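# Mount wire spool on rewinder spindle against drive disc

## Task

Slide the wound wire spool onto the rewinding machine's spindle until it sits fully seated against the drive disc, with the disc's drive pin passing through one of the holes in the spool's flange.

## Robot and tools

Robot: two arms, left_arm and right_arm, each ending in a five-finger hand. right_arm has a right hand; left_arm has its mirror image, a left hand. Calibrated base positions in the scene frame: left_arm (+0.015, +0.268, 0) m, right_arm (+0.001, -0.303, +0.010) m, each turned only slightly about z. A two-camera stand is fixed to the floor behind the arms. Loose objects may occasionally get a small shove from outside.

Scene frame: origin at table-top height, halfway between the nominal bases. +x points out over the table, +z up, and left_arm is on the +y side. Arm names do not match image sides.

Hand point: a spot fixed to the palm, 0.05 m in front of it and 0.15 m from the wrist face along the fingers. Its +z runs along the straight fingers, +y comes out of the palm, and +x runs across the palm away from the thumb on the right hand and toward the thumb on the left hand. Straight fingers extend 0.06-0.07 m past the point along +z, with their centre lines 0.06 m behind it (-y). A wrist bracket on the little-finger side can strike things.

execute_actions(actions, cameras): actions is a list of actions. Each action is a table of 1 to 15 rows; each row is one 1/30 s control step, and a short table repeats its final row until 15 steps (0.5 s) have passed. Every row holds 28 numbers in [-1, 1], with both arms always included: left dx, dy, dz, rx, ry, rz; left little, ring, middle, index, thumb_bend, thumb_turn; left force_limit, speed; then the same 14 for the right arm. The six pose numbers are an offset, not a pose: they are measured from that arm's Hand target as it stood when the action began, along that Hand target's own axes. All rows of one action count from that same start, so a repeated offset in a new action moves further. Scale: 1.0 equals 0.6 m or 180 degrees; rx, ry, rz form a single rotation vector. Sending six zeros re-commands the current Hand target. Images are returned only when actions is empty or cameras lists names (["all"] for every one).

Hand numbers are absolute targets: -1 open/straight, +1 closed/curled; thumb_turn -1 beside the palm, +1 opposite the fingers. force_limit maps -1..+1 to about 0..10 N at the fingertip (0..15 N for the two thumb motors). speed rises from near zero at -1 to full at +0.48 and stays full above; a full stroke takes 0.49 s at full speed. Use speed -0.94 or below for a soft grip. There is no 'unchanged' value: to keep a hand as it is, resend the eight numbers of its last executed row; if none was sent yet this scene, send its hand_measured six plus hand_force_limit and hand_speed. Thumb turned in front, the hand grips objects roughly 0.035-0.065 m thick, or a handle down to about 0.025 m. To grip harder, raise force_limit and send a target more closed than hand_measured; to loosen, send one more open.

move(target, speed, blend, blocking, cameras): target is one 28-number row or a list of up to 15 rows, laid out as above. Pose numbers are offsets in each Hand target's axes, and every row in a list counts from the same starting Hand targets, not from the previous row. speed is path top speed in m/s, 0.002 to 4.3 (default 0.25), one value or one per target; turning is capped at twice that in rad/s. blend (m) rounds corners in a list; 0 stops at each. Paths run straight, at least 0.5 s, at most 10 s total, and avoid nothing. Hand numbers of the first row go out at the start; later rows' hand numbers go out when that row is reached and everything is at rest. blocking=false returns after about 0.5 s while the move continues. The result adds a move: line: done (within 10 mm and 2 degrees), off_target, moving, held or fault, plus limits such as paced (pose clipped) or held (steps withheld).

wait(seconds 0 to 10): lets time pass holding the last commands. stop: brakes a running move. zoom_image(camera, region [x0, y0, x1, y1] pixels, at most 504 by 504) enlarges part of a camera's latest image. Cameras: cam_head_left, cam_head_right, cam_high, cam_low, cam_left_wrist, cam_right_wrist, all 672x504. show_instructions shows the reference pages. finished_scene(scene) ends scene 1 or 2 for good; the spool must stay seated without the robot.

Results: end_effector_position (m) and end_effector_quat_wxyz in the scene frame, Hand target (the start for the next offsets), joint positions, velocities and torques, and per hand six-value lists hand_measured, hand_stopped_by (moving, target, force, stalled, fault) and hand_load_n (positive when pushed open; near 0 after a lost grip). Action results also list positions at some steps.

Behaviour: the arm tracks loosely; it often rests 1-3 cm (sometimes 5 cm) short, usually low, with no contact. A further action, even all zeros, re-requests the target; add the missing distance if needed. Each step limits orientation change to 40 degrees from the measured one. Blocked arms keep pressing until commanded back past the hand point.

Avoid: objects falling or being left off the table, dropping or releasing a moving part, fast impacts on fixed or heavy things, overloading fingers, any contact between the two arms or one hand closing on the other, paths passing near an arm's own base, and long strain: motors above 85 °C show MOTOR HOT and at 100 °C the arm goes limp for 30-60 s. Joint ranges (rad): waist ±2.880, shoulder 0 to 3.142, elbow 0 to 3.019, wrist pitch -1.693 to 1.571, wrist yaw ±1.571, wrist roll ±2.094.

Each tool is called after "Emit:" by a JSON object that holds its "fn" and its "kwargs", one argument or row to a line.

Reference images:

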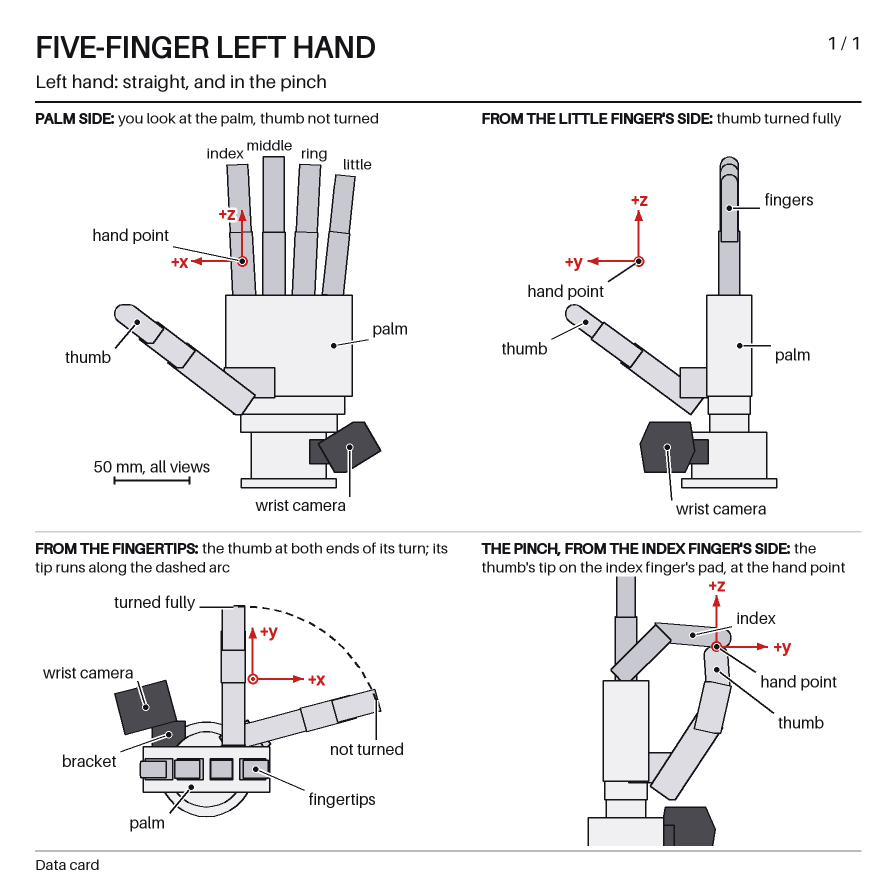

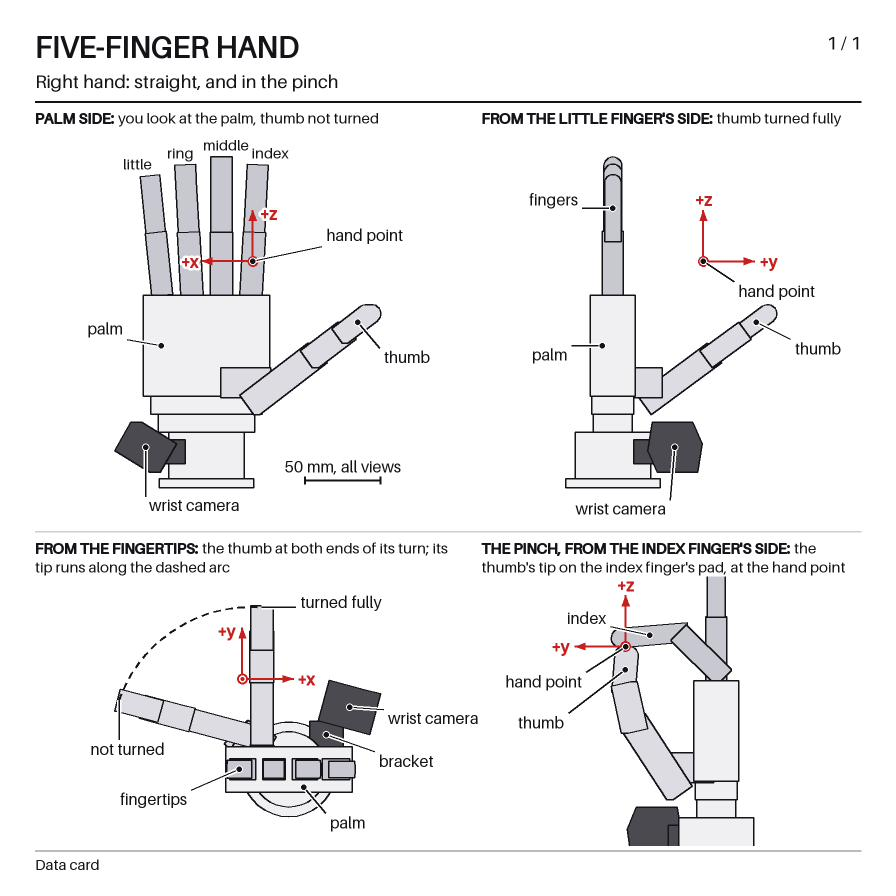

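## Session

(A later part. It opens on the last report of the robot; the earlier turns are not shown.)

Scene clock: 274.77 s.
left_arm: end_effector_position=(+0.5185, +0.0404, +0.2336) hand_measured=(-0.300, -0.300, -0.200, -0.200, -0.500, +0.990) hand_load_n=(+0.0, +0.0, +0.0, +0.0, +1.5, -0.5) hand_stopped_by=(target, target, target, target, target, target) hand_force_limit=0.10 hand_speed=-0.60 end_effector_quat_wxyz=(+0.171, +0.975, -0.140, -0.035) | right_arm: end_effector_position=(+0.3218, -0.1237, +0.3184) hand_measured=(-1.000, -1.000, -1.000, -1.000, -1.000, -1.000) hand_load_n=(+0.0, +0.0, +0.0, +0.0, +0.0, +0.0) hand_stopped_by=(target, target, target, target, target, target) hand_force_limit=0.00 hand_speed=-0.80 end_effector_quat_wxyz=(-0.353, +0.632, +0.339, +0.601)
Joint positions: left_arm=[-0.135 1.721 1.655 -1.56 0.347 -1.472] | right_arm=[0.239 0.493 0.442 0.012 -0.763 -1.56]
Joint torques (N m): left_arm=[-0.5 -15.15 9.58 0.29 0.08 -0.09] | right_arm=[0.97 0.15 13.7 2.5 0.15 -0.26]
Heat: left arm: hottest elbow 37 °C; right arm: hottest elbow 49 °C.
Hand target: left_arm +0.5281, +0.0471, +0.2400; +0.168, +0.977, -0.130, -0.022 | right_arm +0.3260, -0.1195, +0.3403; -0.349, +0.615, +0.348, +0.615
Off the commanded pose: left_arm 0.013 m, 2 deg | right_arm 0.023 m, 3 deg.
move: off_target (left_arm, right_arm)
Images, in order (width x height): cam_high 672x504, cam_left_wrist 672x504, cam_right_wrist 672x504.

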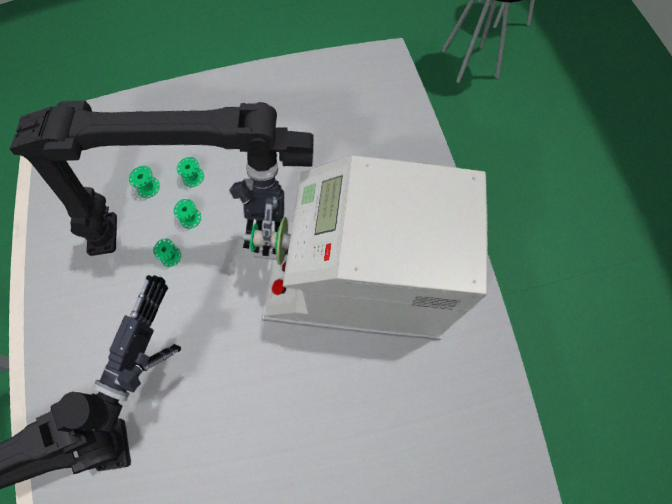

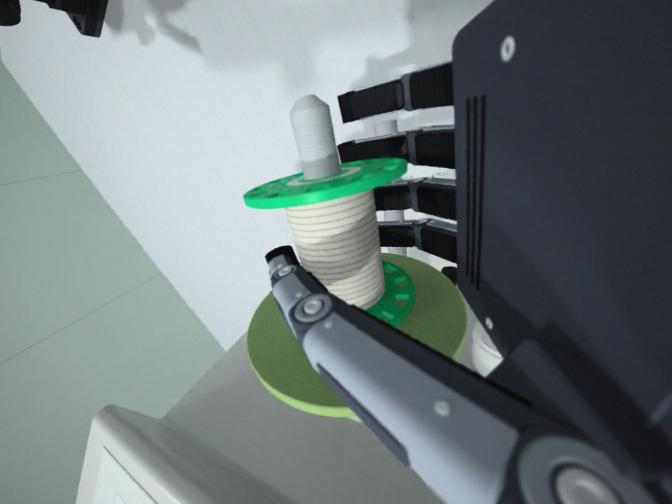

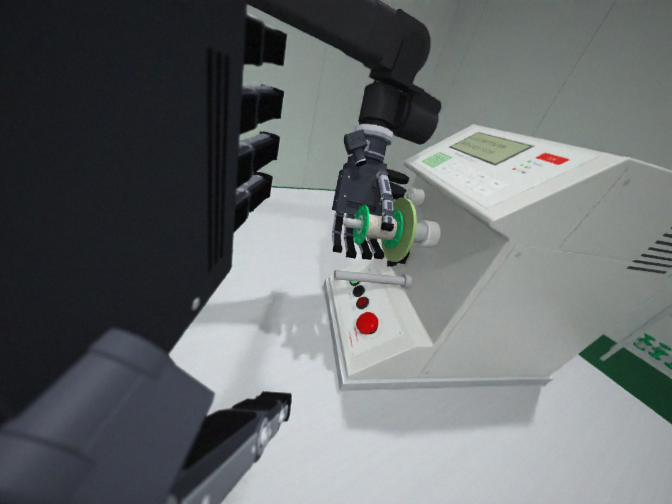

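Emit:
{"fn": "move", "kwargs": {
  "target": [-0.0257,0.011,-0.0102,0,0,0,-0.3,-0.3,-0.2,-0.2,-0.5,0.99,0.1,-0.6,0,0,0,0,0,0,-1,-1,-1,-1,-1,-1,0,-0.8],
  "speed": 0.05,
  "cameras": ["cam_left_wrist","cam_high"]
}}

Emit:
{"fn": "zoom_image", "kwargs": {
  "camera": "cam_high",
  "region": [220, 190, 300, 270]
}}

Scene clock: 276.07 s.
left_arm: end_effector_position=(+0.5128, +0.0438, +0.2456) hand_measured=(-0.300, -0.300, -0.200, -0.200, -0.500, +0.990) hand_load_n=(+0.0, +0.0, +0.0, +0.0, -0.5, +0.0) hand_stopped_by=(target, target, target, target, target, target) hand_force_limit=0.10 hand_speed=-0.60 end_effector_quat_wxyz=(+0.168, +0.976, -0.138, -0.024) | right_arm: end_effector_position=(+0.3218, -0.1237, +0.3184) hand_measured=(-1.000, -1.000, -1.000, -1.000, -1.000, -1.000) hand_load_n=(+0.0, +0.0, +0.0, +0.0, +0.0, +0.0) hand_stopped_by=(target, target, target, target, target, target) hand_force_limit=0.00 hand_speed=-0.80 end_effector_quat_wxyz=(-0.353, +0.632, +0.339, +0.601)
Joint positions: left_arm=[-0.133 1.687 1.643 -1.56 0.34 -1.477] | right_arm=[0.239 0.493 0.442 0.012 -0.763 -1.56]
Joint torques (N m): left_arm=[-1.2 -15.38 7.82 0.03 0.34 -0.1] | right_arm=[0.97 0.15 13.7 2.5 0.15 -0.27]
Heat: left arm: hottest elbow 37 °C; right arm: hottest elbow 49 °C.
Hand target: left_arm +0.5122, +0.0471, +0.2480; +0.168, +0.977, -0.130, -0.022 | right_arm +0.3260, -0.1195, +0.3403; -0.349, +0.615, +0.348, +0.615
Off the commanded pose: left_arm 0.004 m, 1 deg | right_arm 0.023 m, 3 deg.
move: off_target (right_arm)
Images, in order (width x height): cam_high 672x504, cam_left_wrist 672x504.

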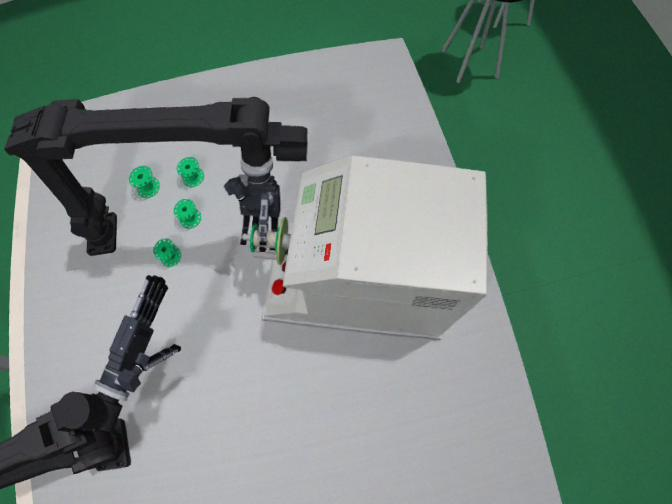

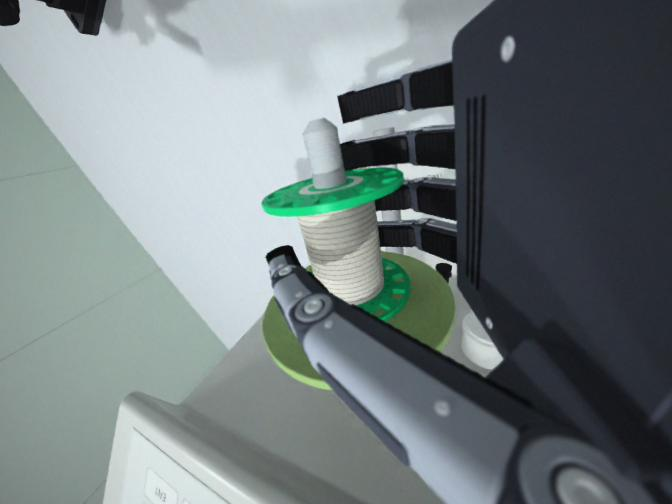

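Scaled by 6.300 from the camera's 672x504 image, which has a finer 960x720 frame.

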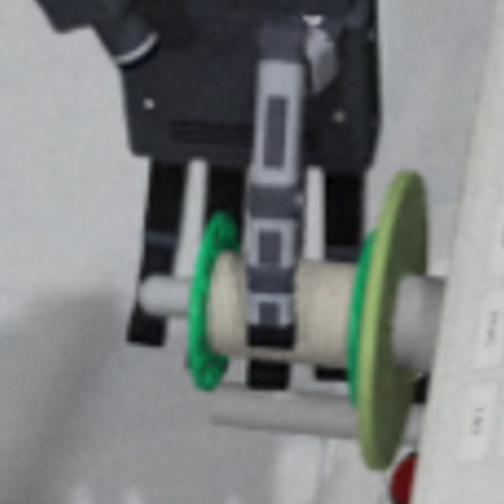

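Emit:
{"fn": "move", "kwargs": {
  "target": [0.0,-0.0085,0.0095,0,0,0,-0.3,-0.3,-0.2,-0.2,-0.5,0.99,0.1,-0.6,0,0,0,0,0,0,-1,-1,-1,-1,-1,-1,0,-0.8],
  "speed": 0.05,
  "cameras": ["cam_left_wrist","cam_high"]
}}

Scene clock: 277.23 s.
left_arm: end_effector_position=(+0.5119, +0.0461, +0.2395) hand_measured=(-0.300, -0.300, -0.200, -0.200, -0.500, +0.990) hand_load_n=(+0.0, +0.0, +0.0, +0.0, +0.0, +0.0) hand_stopped_by=(target, target, target, target, target, target) hand_force_limit=0.10 hand_speed=-0.60 end_effector_quat_wxyz=(+0.168, +0.976, -0.136, -0.027) | right_arm: end_effector_position=(+0.3218, -0.1237, +0.3184) hand_measured=(-1.000, -1.000, -1.000, -1.000, -1.000, -1.000) hand_load_n=(+0.0, +0.0, +0.0, +0.0, +0.5, +0.0) hand_stopped_by=(target, target, target, target, target, target) hand_force_limit=0.00 hand_speed=-0.80 end_effector_quat_wxyz=(-0.353, +0.632, +0.339, +0.601)
Joint positions: left_arm=[-0.129 1.687 1.628 -1.55 0.34 -1.477] | right_arm=[0.239 0.493 0.442 0.012 -0.763 -1.56]
Joint torques (N m): left_arm=[-0.97 -15.27 7.73 0.34 0.33 -0.04] | right_arm=[0.97 0.15 13.7 2.5 0.14 -0.27]
Heat: left arm: hottest elbow 37 °C; right arm: hottest elbow 49 °C.
Hand target: left_arm +0.5130, +0.0500, +0.2408; +0.168, +0.977, -0.129, -0.022 | right_arm +0.3260, -0.1195, +0.3403; -0.349, +0.615, +0.348, +0.615
Off the commanded pose: left_arm 0.004 m, 1 deg | right_arm 0.023 m, 3 deg.
move: off_target (right_arm)
Images, in order (width x height): cam_high 672x504, cam_left_wrist 672x504.

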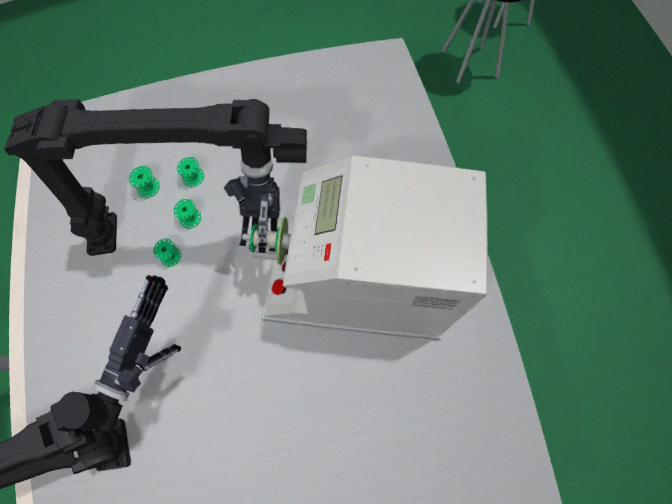

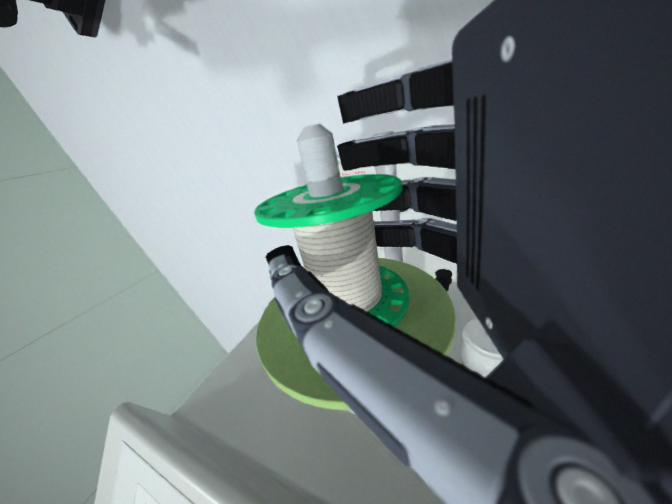

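Emit:
{"fn": "execute_actions", "kwargs": {
  "actions": [
    [[0,0,0,0,0,0,-0.3,-0.3,0.12,0.12,-0.41,0.99,-0.5,-0.85,0,0,0,0,0,0,-1,-1,-1,-1,-1,-1,0,-0.8]],
    [[0,0,0,0,0,0,-0.3,-0.3,0.12,0.12,-0.41,0.99,-0.5,-0.85,0,0,0,0,0,0,-1,-1,-1,-1,-1,-1,0,-0.8]],
    [[0,0,0,0,0,0,-0.3,-0.3,0.25,0.25,-0.3,0.99,0.1,-0.93,0,0,0,0,0,0,-1,-1,-1,-1,-1,-1,0,-0.8]],
    [[0,0,0,0,0,0,-0.3,-0.3,0.25,0.25,-0.3,0.99,0.1,-0.93,0,0,0,0,0,0,-1,-1,-1,-1,-1,-1,0,-0.8]]
  ],
  "cameras": ["cam_left_wrist","cam_right_wrist","cam_high"]
}}

Emit:
{"fn": "zoom_image", "kwargs": {
  "camera": "cam_high",
  "region": [220, 190, 300, 270]
}}

Emit:
{"fn": "zoom_image", "kwargs": {
  "camera": "cam_right_wrist",
  "region": [350, 200, 410, 250]
}}

Scene clock: 279.93 s.
left_arm: end_effector_position=(+0.5113, +0.0449, +0.2405) hand_measured=(-0.300, -0.300, +0.022, +0.030, -0.414, +0.990) hand_load_n=(+0.0, +0.0, +6.0, +4.5, +11.0, +0.5) hand_stopped_by=(target, target, force, force, force, target) hand_force_limit=0.10 hand_speed=-0.93 end_effector_quat_wxyz=(+0.171, +0.975, -0.136, -0.026) | right_arm: end_effector_position=(+0.3218, -0.1237, +0.3184) hand_measured=(-1.000, -1.000, -1.000, -1.000, -1.000, -1.000) hand_load_n=(+0.0, +0.0, +0.0, +0.0, +0.0, +0.0) hand_stopped_by=(target, target, target, target, target, target) hand_force_limit=0.00 hand_speed=-0.80 end_effector_quat_wxyz=(-0.353, +0.632, +0.339, +0.601)
Joint positions: left_arm=[-0.13 1.684 1.625 -1.548 0.347 -1.477] | right_arm=[0.239 0.493 0.442 0.012 -0.763 -1.56]
Joint torques (N m): left_arm=[-0.97 -14.92 7.95 0.23 0.08 -0.04] | right_arm=[0.97 0.15 13.7 2.51 0.15 -0.27]
Heat: left arm: hottest elbow 37 °C; right arm: hottest elbow 49 °C.
Hand target: left_arm +0.5130, +0.0499, +0.2408; +0.168, +0.977, -0.130, -0.022 | right_arm +0.3260, -0.1195, +0.3403; -0.349, +0.615, +0.348, +0.615
Off the commanded pose: left_arm 0.005 m, 1 deg | right_arm 0.023 m, 3 deg.
Step readings (end_effector_position of left_arm | right_arm):
0: (+0.5119, +0.0461, +0.2395) | (+0.3218, -0.1237, +0.3184)
1: (+0.5119, +0.0461, +0.2395) | (+0.3218, -0.1237, +0.3184)
2: (+0.5119, +0.0461, +0.2395) | (+0.3218, -0.1237, +0.3184)
4: (+0.5119, +0.0461, +0.2395) | (+0.3218, -0.1237, +0.3184)
8: (+0.5119, +0.0457, +0.2398) | (+0.3218, -0.1237, +0.3184)
15: (+0.5115, +0.0448, +0.2415) | (+0.3218, -0.1237, +0.3184)
16: (+0.5116, +0.0449, +0.2417) | (+0.3218, -0.1237, +0.3184)
17: (+0.5117, +0.0449, +0.2416) | (+0.3218, -0.1237, +0.3184)
19: (+0.5117, +0.0449, +0.2416) | (+0.3218, -0.1237, +0.3184)
23: (+0.5117, +0.0450, +0.2416) | (+0.3218, -0.1237, +0.3184)
30: (+0.5117, +0.0450, +0.2416) | (+0.3218, -0.1237, +0.3184)
31: (+0.5117, +0.0450, +0.2416) | (+0.3218, -0.1237, +0.3184)
32: (+0.5117, +0.0450, +0.2416) | (+0.3218, -0.1237, +0.3184)
34: (+0.5117, +0.0450, +0.2414) | (+0.3218, -0.1237, +0.3184)
38: (+0.5113, +0.0449, +0.2405) | (+0.3218, -0.1237, +0.3184)
45: (+0.5113, +0.0449, +0.2405) | (+0.3218, -0.1237, +0.3184)
46: (+0.5113, +0.0449, +0.2405) | (+0.3218, -0.1237, +0.3184)
47: (+0.5113, +0.0449, +0.2405) | (+0.3218, -0.1237, +0.3184)
49: (+0.5113, +0.0449, +0.2405) | (+0.3218, -0.1237, +0.3184)
53: (+0.5113, +0.0449, +0.2405) | (+0.3218, -0.1237, +0.3184)
60: (+0.5113, +0.0449, +0.2405) | (+0.3218, -0.1237, +0.3184)
Images, in order (width x height): cam_high 672x504, cam_left_wrist 672x504, cam_right_wrist 672x504.

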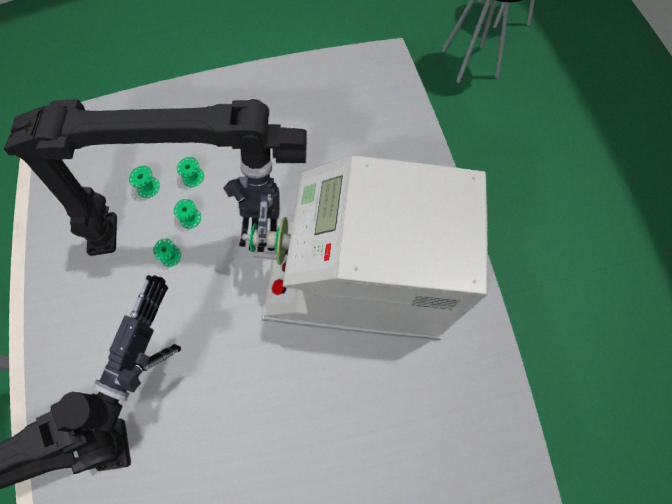

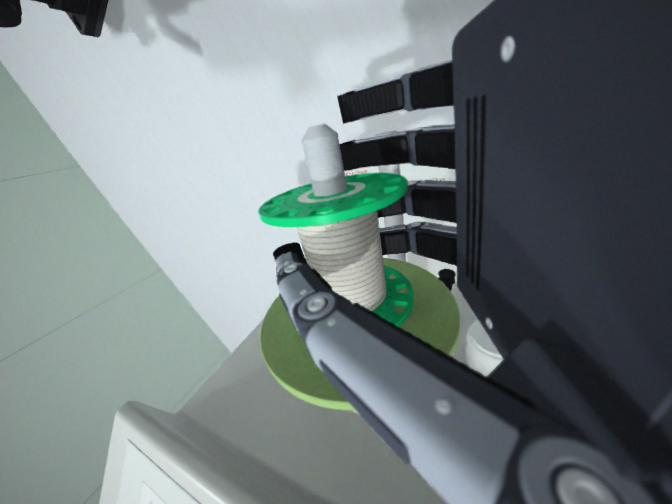

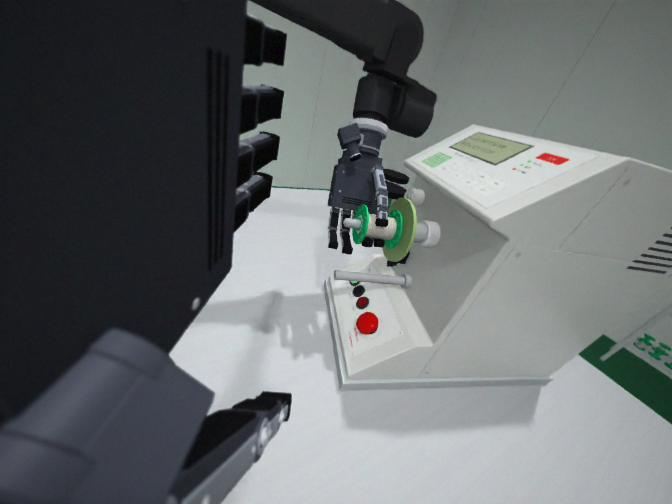

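Scaled by 6.300 from the camera's 672x504 image, which has a finer 960x720 frame.

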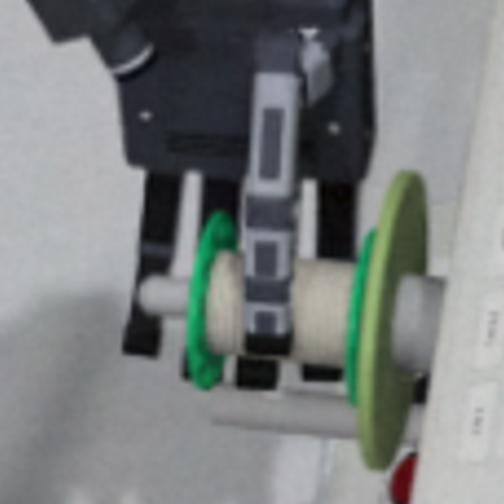

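Scaled by 8.400 from the camera's 672x504 image, which has a finer 960x720 frame.

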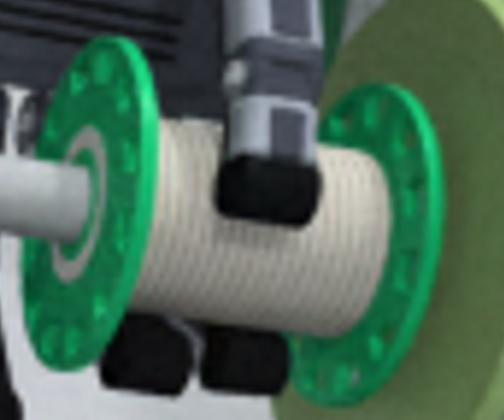

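Emit:
{"fn": "move", "kwargs": {
  "target": [0,0,0,0.028,0,0,-0.3,-0.3,0.25,0.25,-0.3,0.99,0.1,-0.93,0,0,0,0,0,0,-1,-1,-1,-1,-1,-1,0,-0.8],
  "speed": 0.04
}}

Emit:
{"fn": "move", "kwargs": {
  "target": [0.035,0,0,0,0,0,-0.3,-0.3,0.25,0.25,-0.3,0.99,0.1,-0.93,0,0,0,0,0,0,-1,-1,-1,-1,-1,-1,0,-0.8],
  "speed": 0.04,
  "cameras": ["cam_left_wrist","cam_right_wrist","cam_high"]
}}

Emit:
{"fn": "zoom_image", "kwargs": {
  "camera": "cam_right_wrist",
  "region": [350, 200, 410, 250]
}}

Scene clock: 281.73 s.
left_arm: end_effector_position=(+0.5076, +0.0442, +0.2381) hand_measured=(-0.300, -0.300, +0.024, +0.030, -0.412, +0.990) hand_load_n=(+0.0, +0.0, +0.0, +0.0, +3.0, +0.5) hand_stopped_by=(target, target, force, force, force, target) hand_force_limit=0.10 hand_speed=-0.93 end_effector_quat_wxyz=(+0.134, +0.981, -0.140, -0.021) | right_arm: end_effector_position=(+0.3218, -0.1237, +0.3184) hand_measured=(-1.000, -1.000, -1.000, -1.000, -1.000, -1.000) hand_load_n=(+0.0, +0.0, +0.0, +0.0, +0.0, +0.0) hand_stopped_by=(target, target, target, target, target, target) hand_force_limit=0.00 hand_speed=-0.80 end_effector_quat_wxyz=(-0.353, +0.632, +0.339, +0.601)
Joint positions: left_arm=[-0.157 1.671 1.625 -1.548 0.272 -1.501] | right_arm=[0.239 0.493 0.442 0.012 -0.763 -1.56]
Joint torques (N m): left_arm=[-0.97 -14.51 9.37 -0.13 -0.41 -0.13] | right_arm=[0.97 0.15 13.7 2.5 0.15 -0.27]
Heat: left arm: hottest elbow 37 °C; right arm: hottest elbow 49 °C.
Hand target: left_arm +0.5130, +0.0499, +0.2409; +0.125, +0.983, -0.130, -0.016 | right_arm +0.3260, -0.1195, +0.3403; -0.349, +0.615, +0.348, +0.615
Off the commanded pose: left_arm 0.008 m, 2 deg | right_arm 0.023 m, 3 deg.
move: off_target (right_arm)

Scene clock: 282.73 s.
left_arm: end_effector_position=(+0.5131, +0.0428, +0.2394) hand_measured=(-0.300, -0.300, +0.024, +0.030, -0.412, +0.990) hand_load_n=(+0.0, +0.0, +1.5, +0.0, +2.5, -1.0) hand_stopped_by=(target, target, force, force, force, target) hand_force_limit=0.10 hand_speed=-0.93 end_effector_quat_wxyz=(+0.131, +0.981, -0.140, -0.023) | right_arm: end_effector_position=(+0.3218, -0.1237, +0.3184) hand_measured=(-1.000, -1.000, -1.000, -1.000, -1.000, -1.000) hand_load_n=(+0.0, +0.0, +0.0, +0.0, +0.0, +0.0) hand_stopped_by=(target, target, target, target, target, target) hand_force_limit=0.00 hand_speed=-0.80 end_effector_quat_wxyz=(-0.353, +0.632, +0.339, +0.601)
Joint positions: left_arm=[-0.16 1.688 1.653 -1.561 0.266 -1.503] | right_arm=[0.239 0.493 0.442 0.012 -0.763 -1.56]
Joint torques (N m): left_arm=[-1.03 -11.75 12.67 -0.16 -0.17 -0.13] | right_arm=[0.97 0.15 13.7 2.51 0.15 -0.27]
Heat: left arm: hottest elbow 37 °C; right arm: hottest elbow 49 °C.
Hand target: left_arm +0.5333, +0.0446, +0.2408; +0.125, +0.983, -0.130, -0.016 | right_arm +0.3260, -0.1195, +0.3403; -0.349, +0.615, +0.348, +0.615
Off the commanded pose: left_arm 0.020 m, 2 deg | right_arm 0.023 m, 3 deg.
move: off_target (left_arm, right_arm)
Images, in order (width x height): cam_high 672x504, cam_left_wrist 672x504, cam_right_wrist 672x504.

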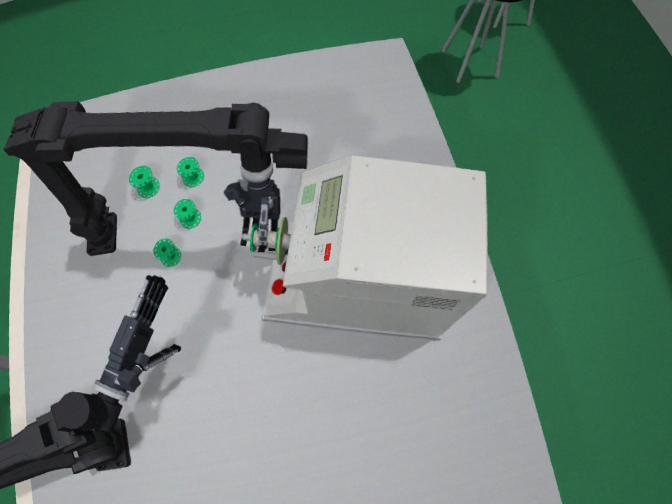

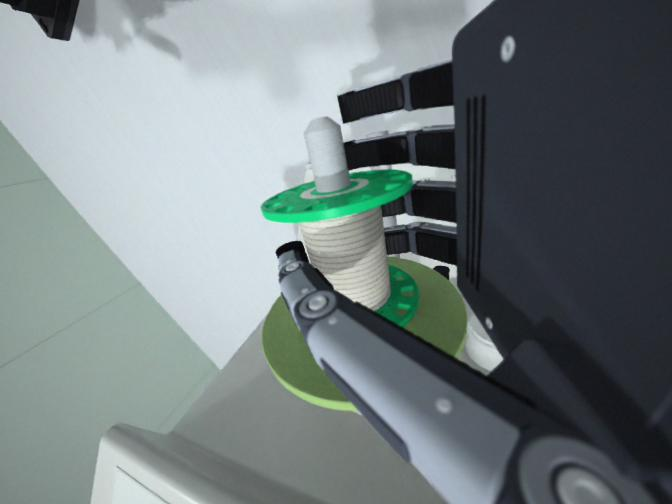

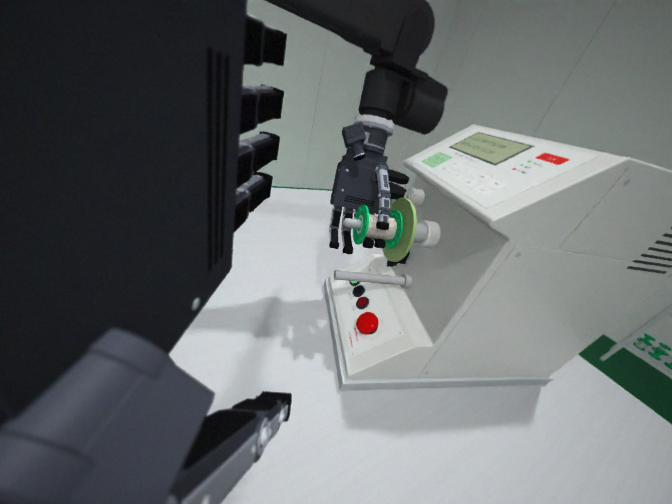

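Scaled by 8.400 from the camera's 672x504 image, which has a finer 960x720 frame.

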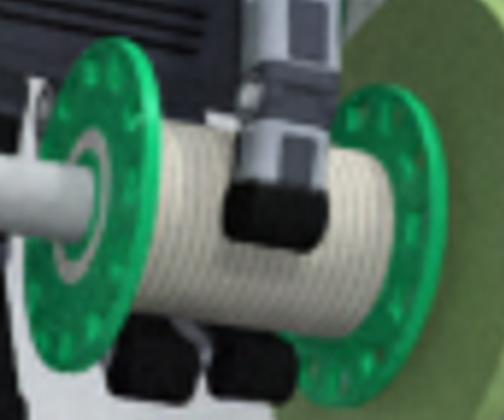

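Emit:
{"fn": "move", "kwargs": {
  "target": [0.009,0,0,0,0,0,-0.3,-0.3,0.25,0.25,-0.3,0.99,0.1,-0.93,0,0,0,0,0,0,-1,-1,-1,-1,-1,-1,0,-0.8],
  "speed": 0.04,
  "cameras": ["cam_left_wrist","cam_right_wrist","cam_high"]
}}

Emit:
{"fn": "zoom_image", "kwargs": {
  "camera": "cam_right_wrist",
  "region": [350, 200, 410, 250]
}}

Emit:
{"fn": "zoom_image", "kwargs": {
  "camera": "cam_left_wrist",
  "region": [370, 240, 440, 340]
}}

Scene clock: 283.80 s.
left_arm: end_effector_position=(+0.5176, +0.0412, +0.2395) hand_measured=(-0.300, -0.300, +0.024, +0.030, -0.412, +0.990) hand_load_n=(+0.0, +0.0, +1.5, +0.5, +3.0, -1.0) hand_stopped_by=(target, target, force, force, force, target) hand_force_limit=0.10 hand_speed=-0.93 end_effector_quat_wxyz=(+0.131, +0.981, -0.141, -0.024) | right_arm: end_effector_position=(+0.3218, -0.1237, +0.3184) hand_measured=(-1.000, -1.000, -1.000, -1.000, -1.000, -1.000) hand_load_n=(+0.0, +0.0, +0.0, +0.0, +0.0, +0.0) hand_stopped_by=(target, target, target, target, target, target) hand_force_limit=0.00 hand_speed=-0.80 end_effector_quat_wxyz=(-0.353, +0.632, +0.339, +0.601)
Joint positions: left_arm=[-0.161 1.703 1.672 -1.567 0.266 -1.502] | right_arm=[0.239 0.493 0.442 0.012 -0.763 -1.56]
Joint torques (N m): left_arm=[-1.03 -12.16 12.77 -0.1 -0.17 -0.14] | right_arm=[0.97 0.15 13.7 2.5 0.14 -0.27]
Heat: left arm: hottest elbow 37 °C; right arm: hottest elbow 49 °C.
Hand target: left_arm +0.5384, +0.0431, +0.2409; +0.125, +0.983, -0.130, -0.016 | right_arm +0.3260, -0.1195, +0.3403; -0.349, +0.615, +0.348, +0.615
Off the commanded pose: left_arm 0.021 m, 2 deg | right_arm 0.023 m, 3 deg.
move: off_target (left_arm, right_arm)
Images, in order (width x height): cam_high 672x504, cam_left_wrist 672x504, cam_right_wrist 672x504.

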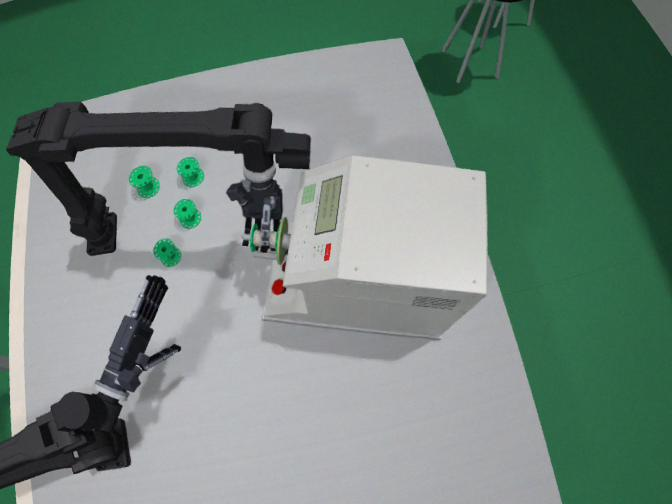

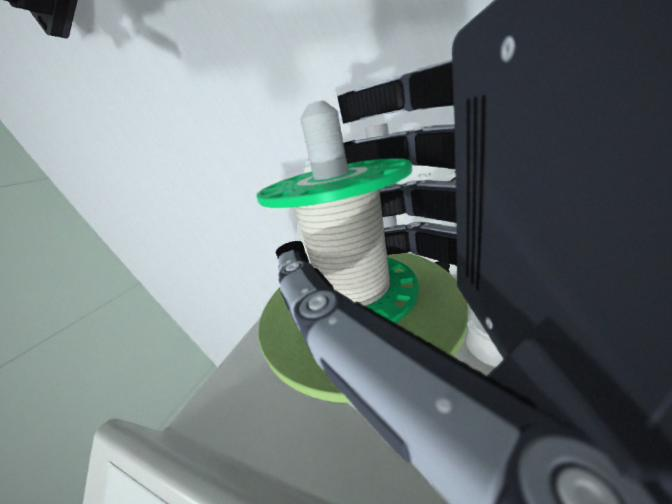

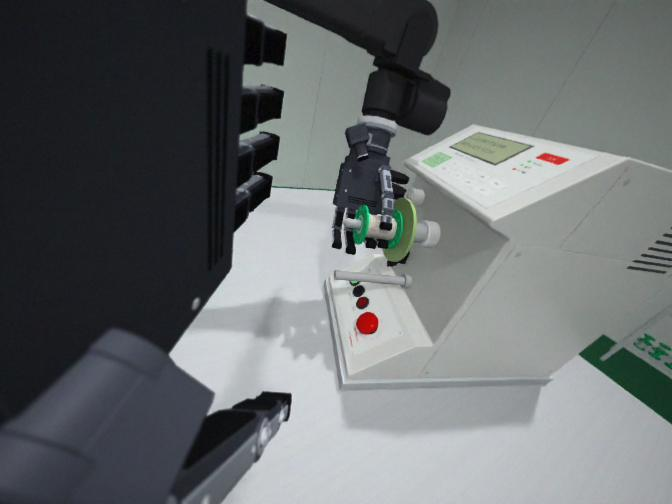

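Scaled by 8.400 from the camera's 672x504 image, which has a finer 960x720 frame.

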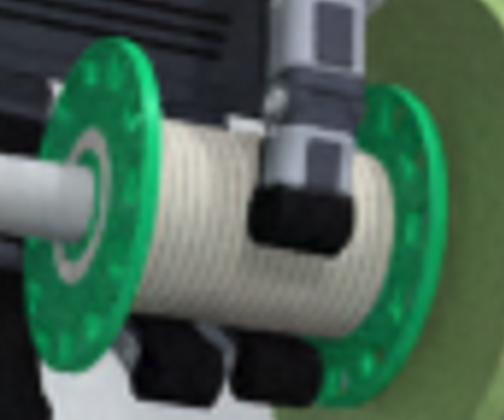

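Scaled by 5.040 from the camera's 672x504 image, which has a finer 960x720 frame.

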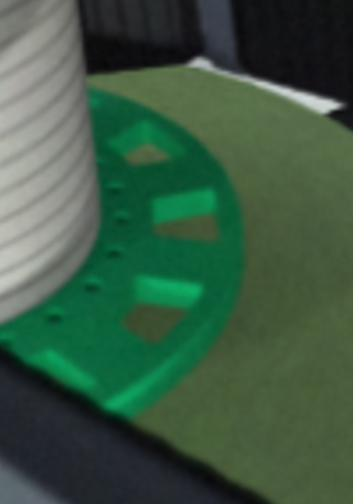

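Emit:
{"fn": "zoom_image", "kwargs": {
  "camera": "cam_right_wrist",
  "region": [350, 202, 372, 246]
}}

Emit:
{"fn": "zoom_image", "kwargs": {
  "camera": "cam_right_wrist",
  "region": [386, 207, 408, 251]
}}

Emit:
{"fn": "zoom_image", "kwargs": {
  "camera": "cam_left_wrist",
  "region": [240, 130, 440, 340]
}}

Scaled by 11.455 from the camera's 672x504 image, which has a finer 960x720 frame.

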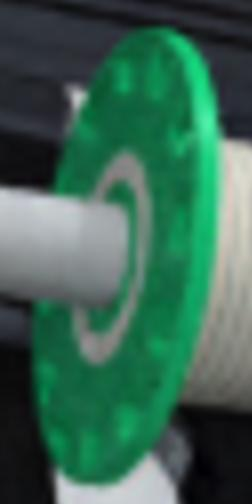

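Scaled by 11.455 from the camera's 672x504 image, which has a finer 960x720 frame.

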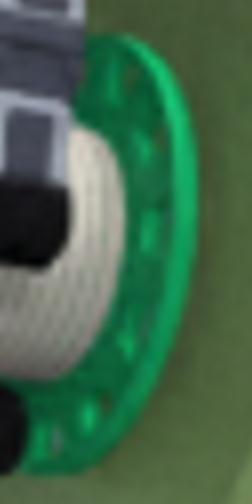

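Scaled by 2.400 from the camera's 672x504 image, which has a finer 960x720 frame.

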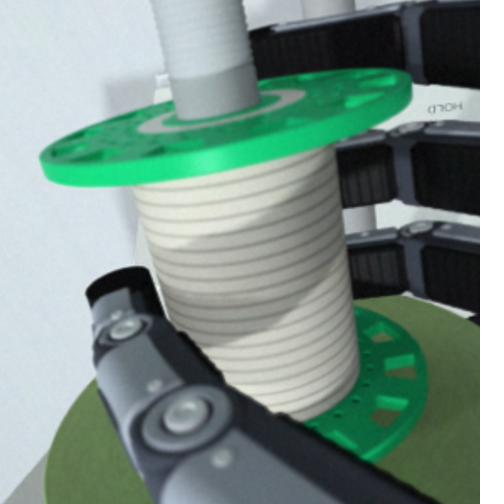

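Emit:
{"fn": "zoom_image", "kwargs": {
  "camera": "cam_right_wrist",
  "region": [384, 236, 400, 252]
}}

Emit:
{"fn": "zoom_image", "kwargs": {
  "camera": "cam_right_wrist",
  "region": [390, 205, 410, 225]
}}

Emit:
{"fn": "zoom_image", "kwargs": {
  "camera": "cam_right_wrist",
  "region": [390, 220, 410, 240]
}}

Scaled by 31.500 from the camera's 672x504 image, which has a finer 960x720 frame.

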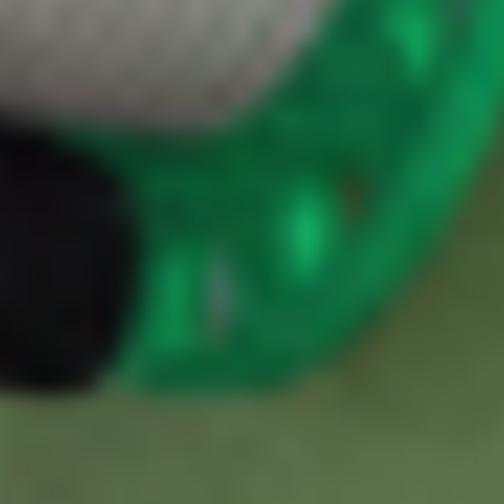

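Scaled by 25.200 from the camera's 672x504 image, which has a finer 960x720 frame.

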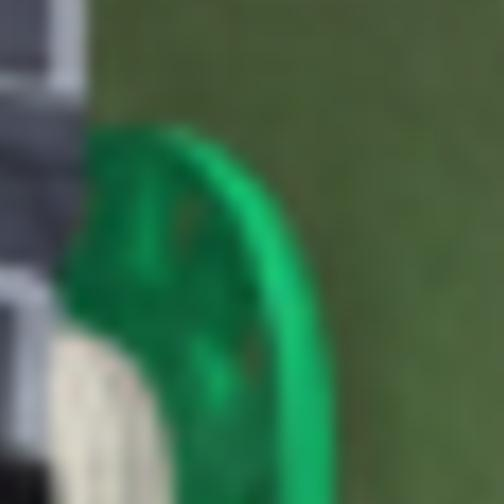

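Scaled by 25.200 from the camera's 672x504 image, which has a finer 960x720 frame.

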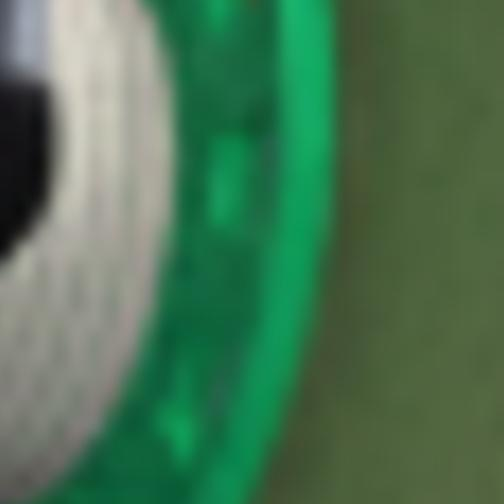

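Emit:
{"fn": "move", "kwargs": {
  "target": [-0.022,0,0,0,0,0,-0.3,-0.3,0.25,0.25,-0.3,0.99,0.1,-0.93,0,0,0,0,0,0,-1,-1,-1,-1,-1,-1,0,-0.8],
  "speed": 0.06
}}

Emit:
{"fn": "move", "kwargs": {
  "target": [-0.0,0,0,0,0,0,-0.3,-0.3,-0.25,-0.25,-0.75,0.99,0.1,-0.3,0,0,0,0,0,0,-1,-1,-1,-1,-1,-1,0,-0.8],
  "speed": 0.05,
  "cameras": ["cam_left_wrist","cam_right_wrist","cam_high"]
}}

Emit:
{"fn": "zoom_image", "kwargs": {
  "camera": "cam_right_wrist",
  "region": [384, 205, 410, 252]
}}

Scene clock: 292.43 s.
left_arm: end_effector_position=(+0.5175, +0.0412, +0.2395) hand_measured=(-0.300, -0.300, +0.024, +0.030, -0.412, +0.990) hand_load_n=(+0.0, +0.0, +1.5, +0.0, +3.0, -1.5) hand_stopped_by=(target, target, force, force, force, target) hand_force_limit=0.10 hand_speed=-0.93 end_effector_quat_wxyz=(+0.131, +0.981, -0.141, -0.024) | right_arm: end_effector_position=(+0.3218, -0.1237, +0.3184) hand_measured=(-1.000, -1.000, -1.000, -1.000, -1.000, -1.000) hand_load_n=(+0.0, +0.0, +0.0, +0.0, +0.0, +0.0) hand_stopped_by=(target, target, target, target, target, target) hand_force_limit=0.00 hand_speed=-0.80 end_effector_quat_wxyz=(-0.353, +0.632, +0.339, +0.601)
Joint positions: left_arm=[-0.161 1.703 1.672 -1.568 0.266 -1.502] | right_arm=[0.239 0.493 0.442 0.012 -0.763 -1.56]
Joint torques (N m): left_arm=[-0.97 -14.56 9.33 0.28 -0.18 -0.12] | right_arm=[0.97 0.15 13.7 2.51 0.15 -0.26]
Heat: left arm: hottest elbow 38 °C; right arm: hottest elbow 49 °C.
Hand target: left_arm +0.5256, +0.0465, +0.2408; +0.125, +0.983, -0.130, -0.016 | right_arm +0.3260, -0.1195, +0.3403; -0.349, +0.615, +0.348, +0.615
Off the commanded pose: left_arm 0.010 m, 2 deg | right_arm 0.023 m, 3 deg.
move: off_target (right_arm)

Scene clock: 293.07 s.
left_arm: end_effector_position=(+0.5187, +0.0445, +0.2383) hand_measured=(-0.300, -0.300, -0.250, -0.250, -0.750, +0.990) hand_load_n=(+0.0, +0.0, +0.0, +0.0, +0.0, +0.0) hand_stopped_by=(target, target, target, target, target, target) hand_force_limit=0.10 hand_speed=-0.30 end_effector_quat_wxyz=(+0.126, +0.982, -0.139, -0.023) | right_arm: end_effector_position=(+0.3218, -0.1237, +0.3184) hand_measured=(-1.000, -1.000, -1.000, -1.000, -1.000, -1.000) hand_load_n=(+0.0, +0.0, +0.0, +0.0, +0.0, +0.0) hand_stopped_by=(target, target, target, target, target, target) hand_force_limit=0.00 hand_speed=-0.80 end_effector_quat_wxyz=(-0.353, +0.632, +0.339, +0.601)
Joint positions: left_arm=[-0.158 1.703 1.672 -1.568 0.255 -1.504] | right_arm=[0.239 0.493 0.442 0.012 -0.763 -1.56]
Joint torques (N m): left_arm=[-1.2 -14.56 9.29 0.21 0.2 -0.1] | right_arm=[0.97 0.15 13.7 2.5 0.15 -0.27]
Heat: left arm: hottest elbow 38 °C; right arm: hottest elbow 49 °C.
Hand target: left_arm +0.5256, +0.0465, +0.2408; +0.125, +0.983, -0.130, -0.016 | right_arm +0.3260, -0.1195, +0.3403; -0.349, +0.615, +0.348, +0.615
Off the commanded pose: left_arm 0.008 m, 1 deg | right_arm 0.023 m, 3 deg.
move: off_target (right_arm)
Images, in order (width x height): cam_high 672x504, cam_left_wrist 672x504, cam_right_wrist 672x504.

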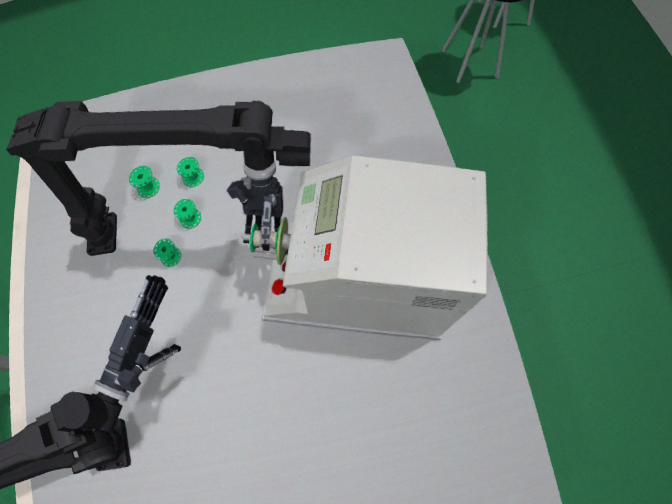

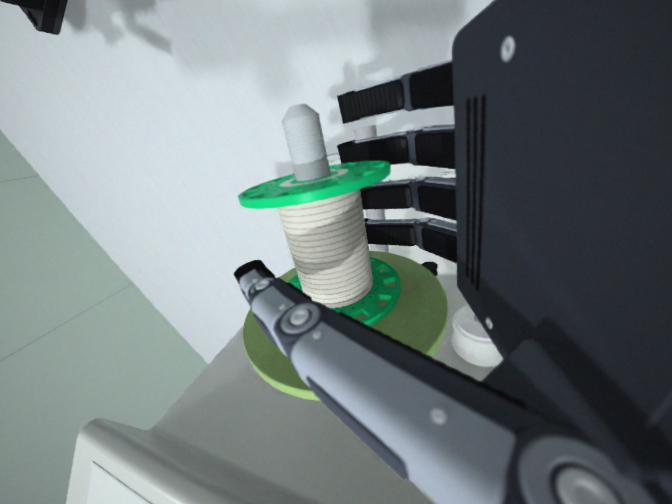

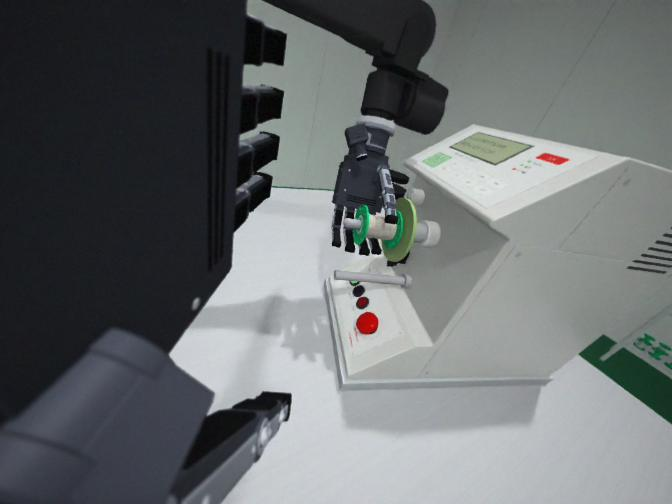

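Scaled by 10.723 from the camera's 672x504 image, which has a finer 960x720 frame.

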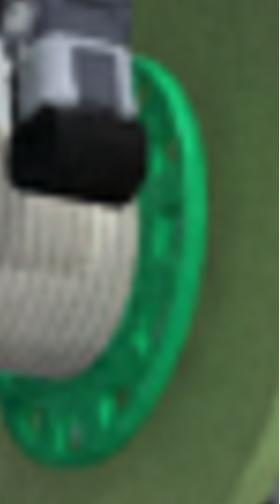

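Emit:
{"fn": "zoom_image", "kwargs": {
  "camera": "cam_right_wrist",
  "region": [382, 234, 402, 254]
}}

Emit:
{"fn": "zoom_image", "kwargs": {
  "camera": "cam_left_wrist",
  "region": [270, 240, 420, 340]
}}

Scaled by 25.200 from the camera's 672x504 image, which has a finer 960x720 frame.

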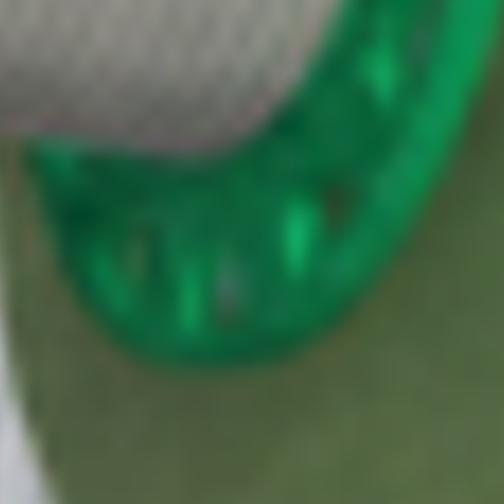

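Scaled by 3.360 from the camera's 672x504 image, which has a finer 960x720 frame.

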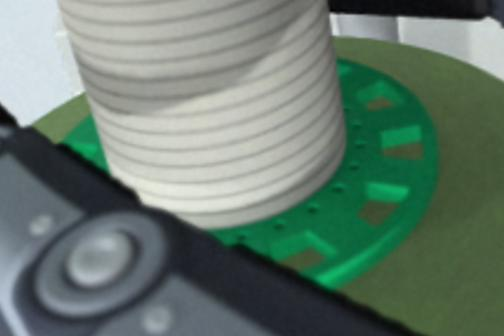

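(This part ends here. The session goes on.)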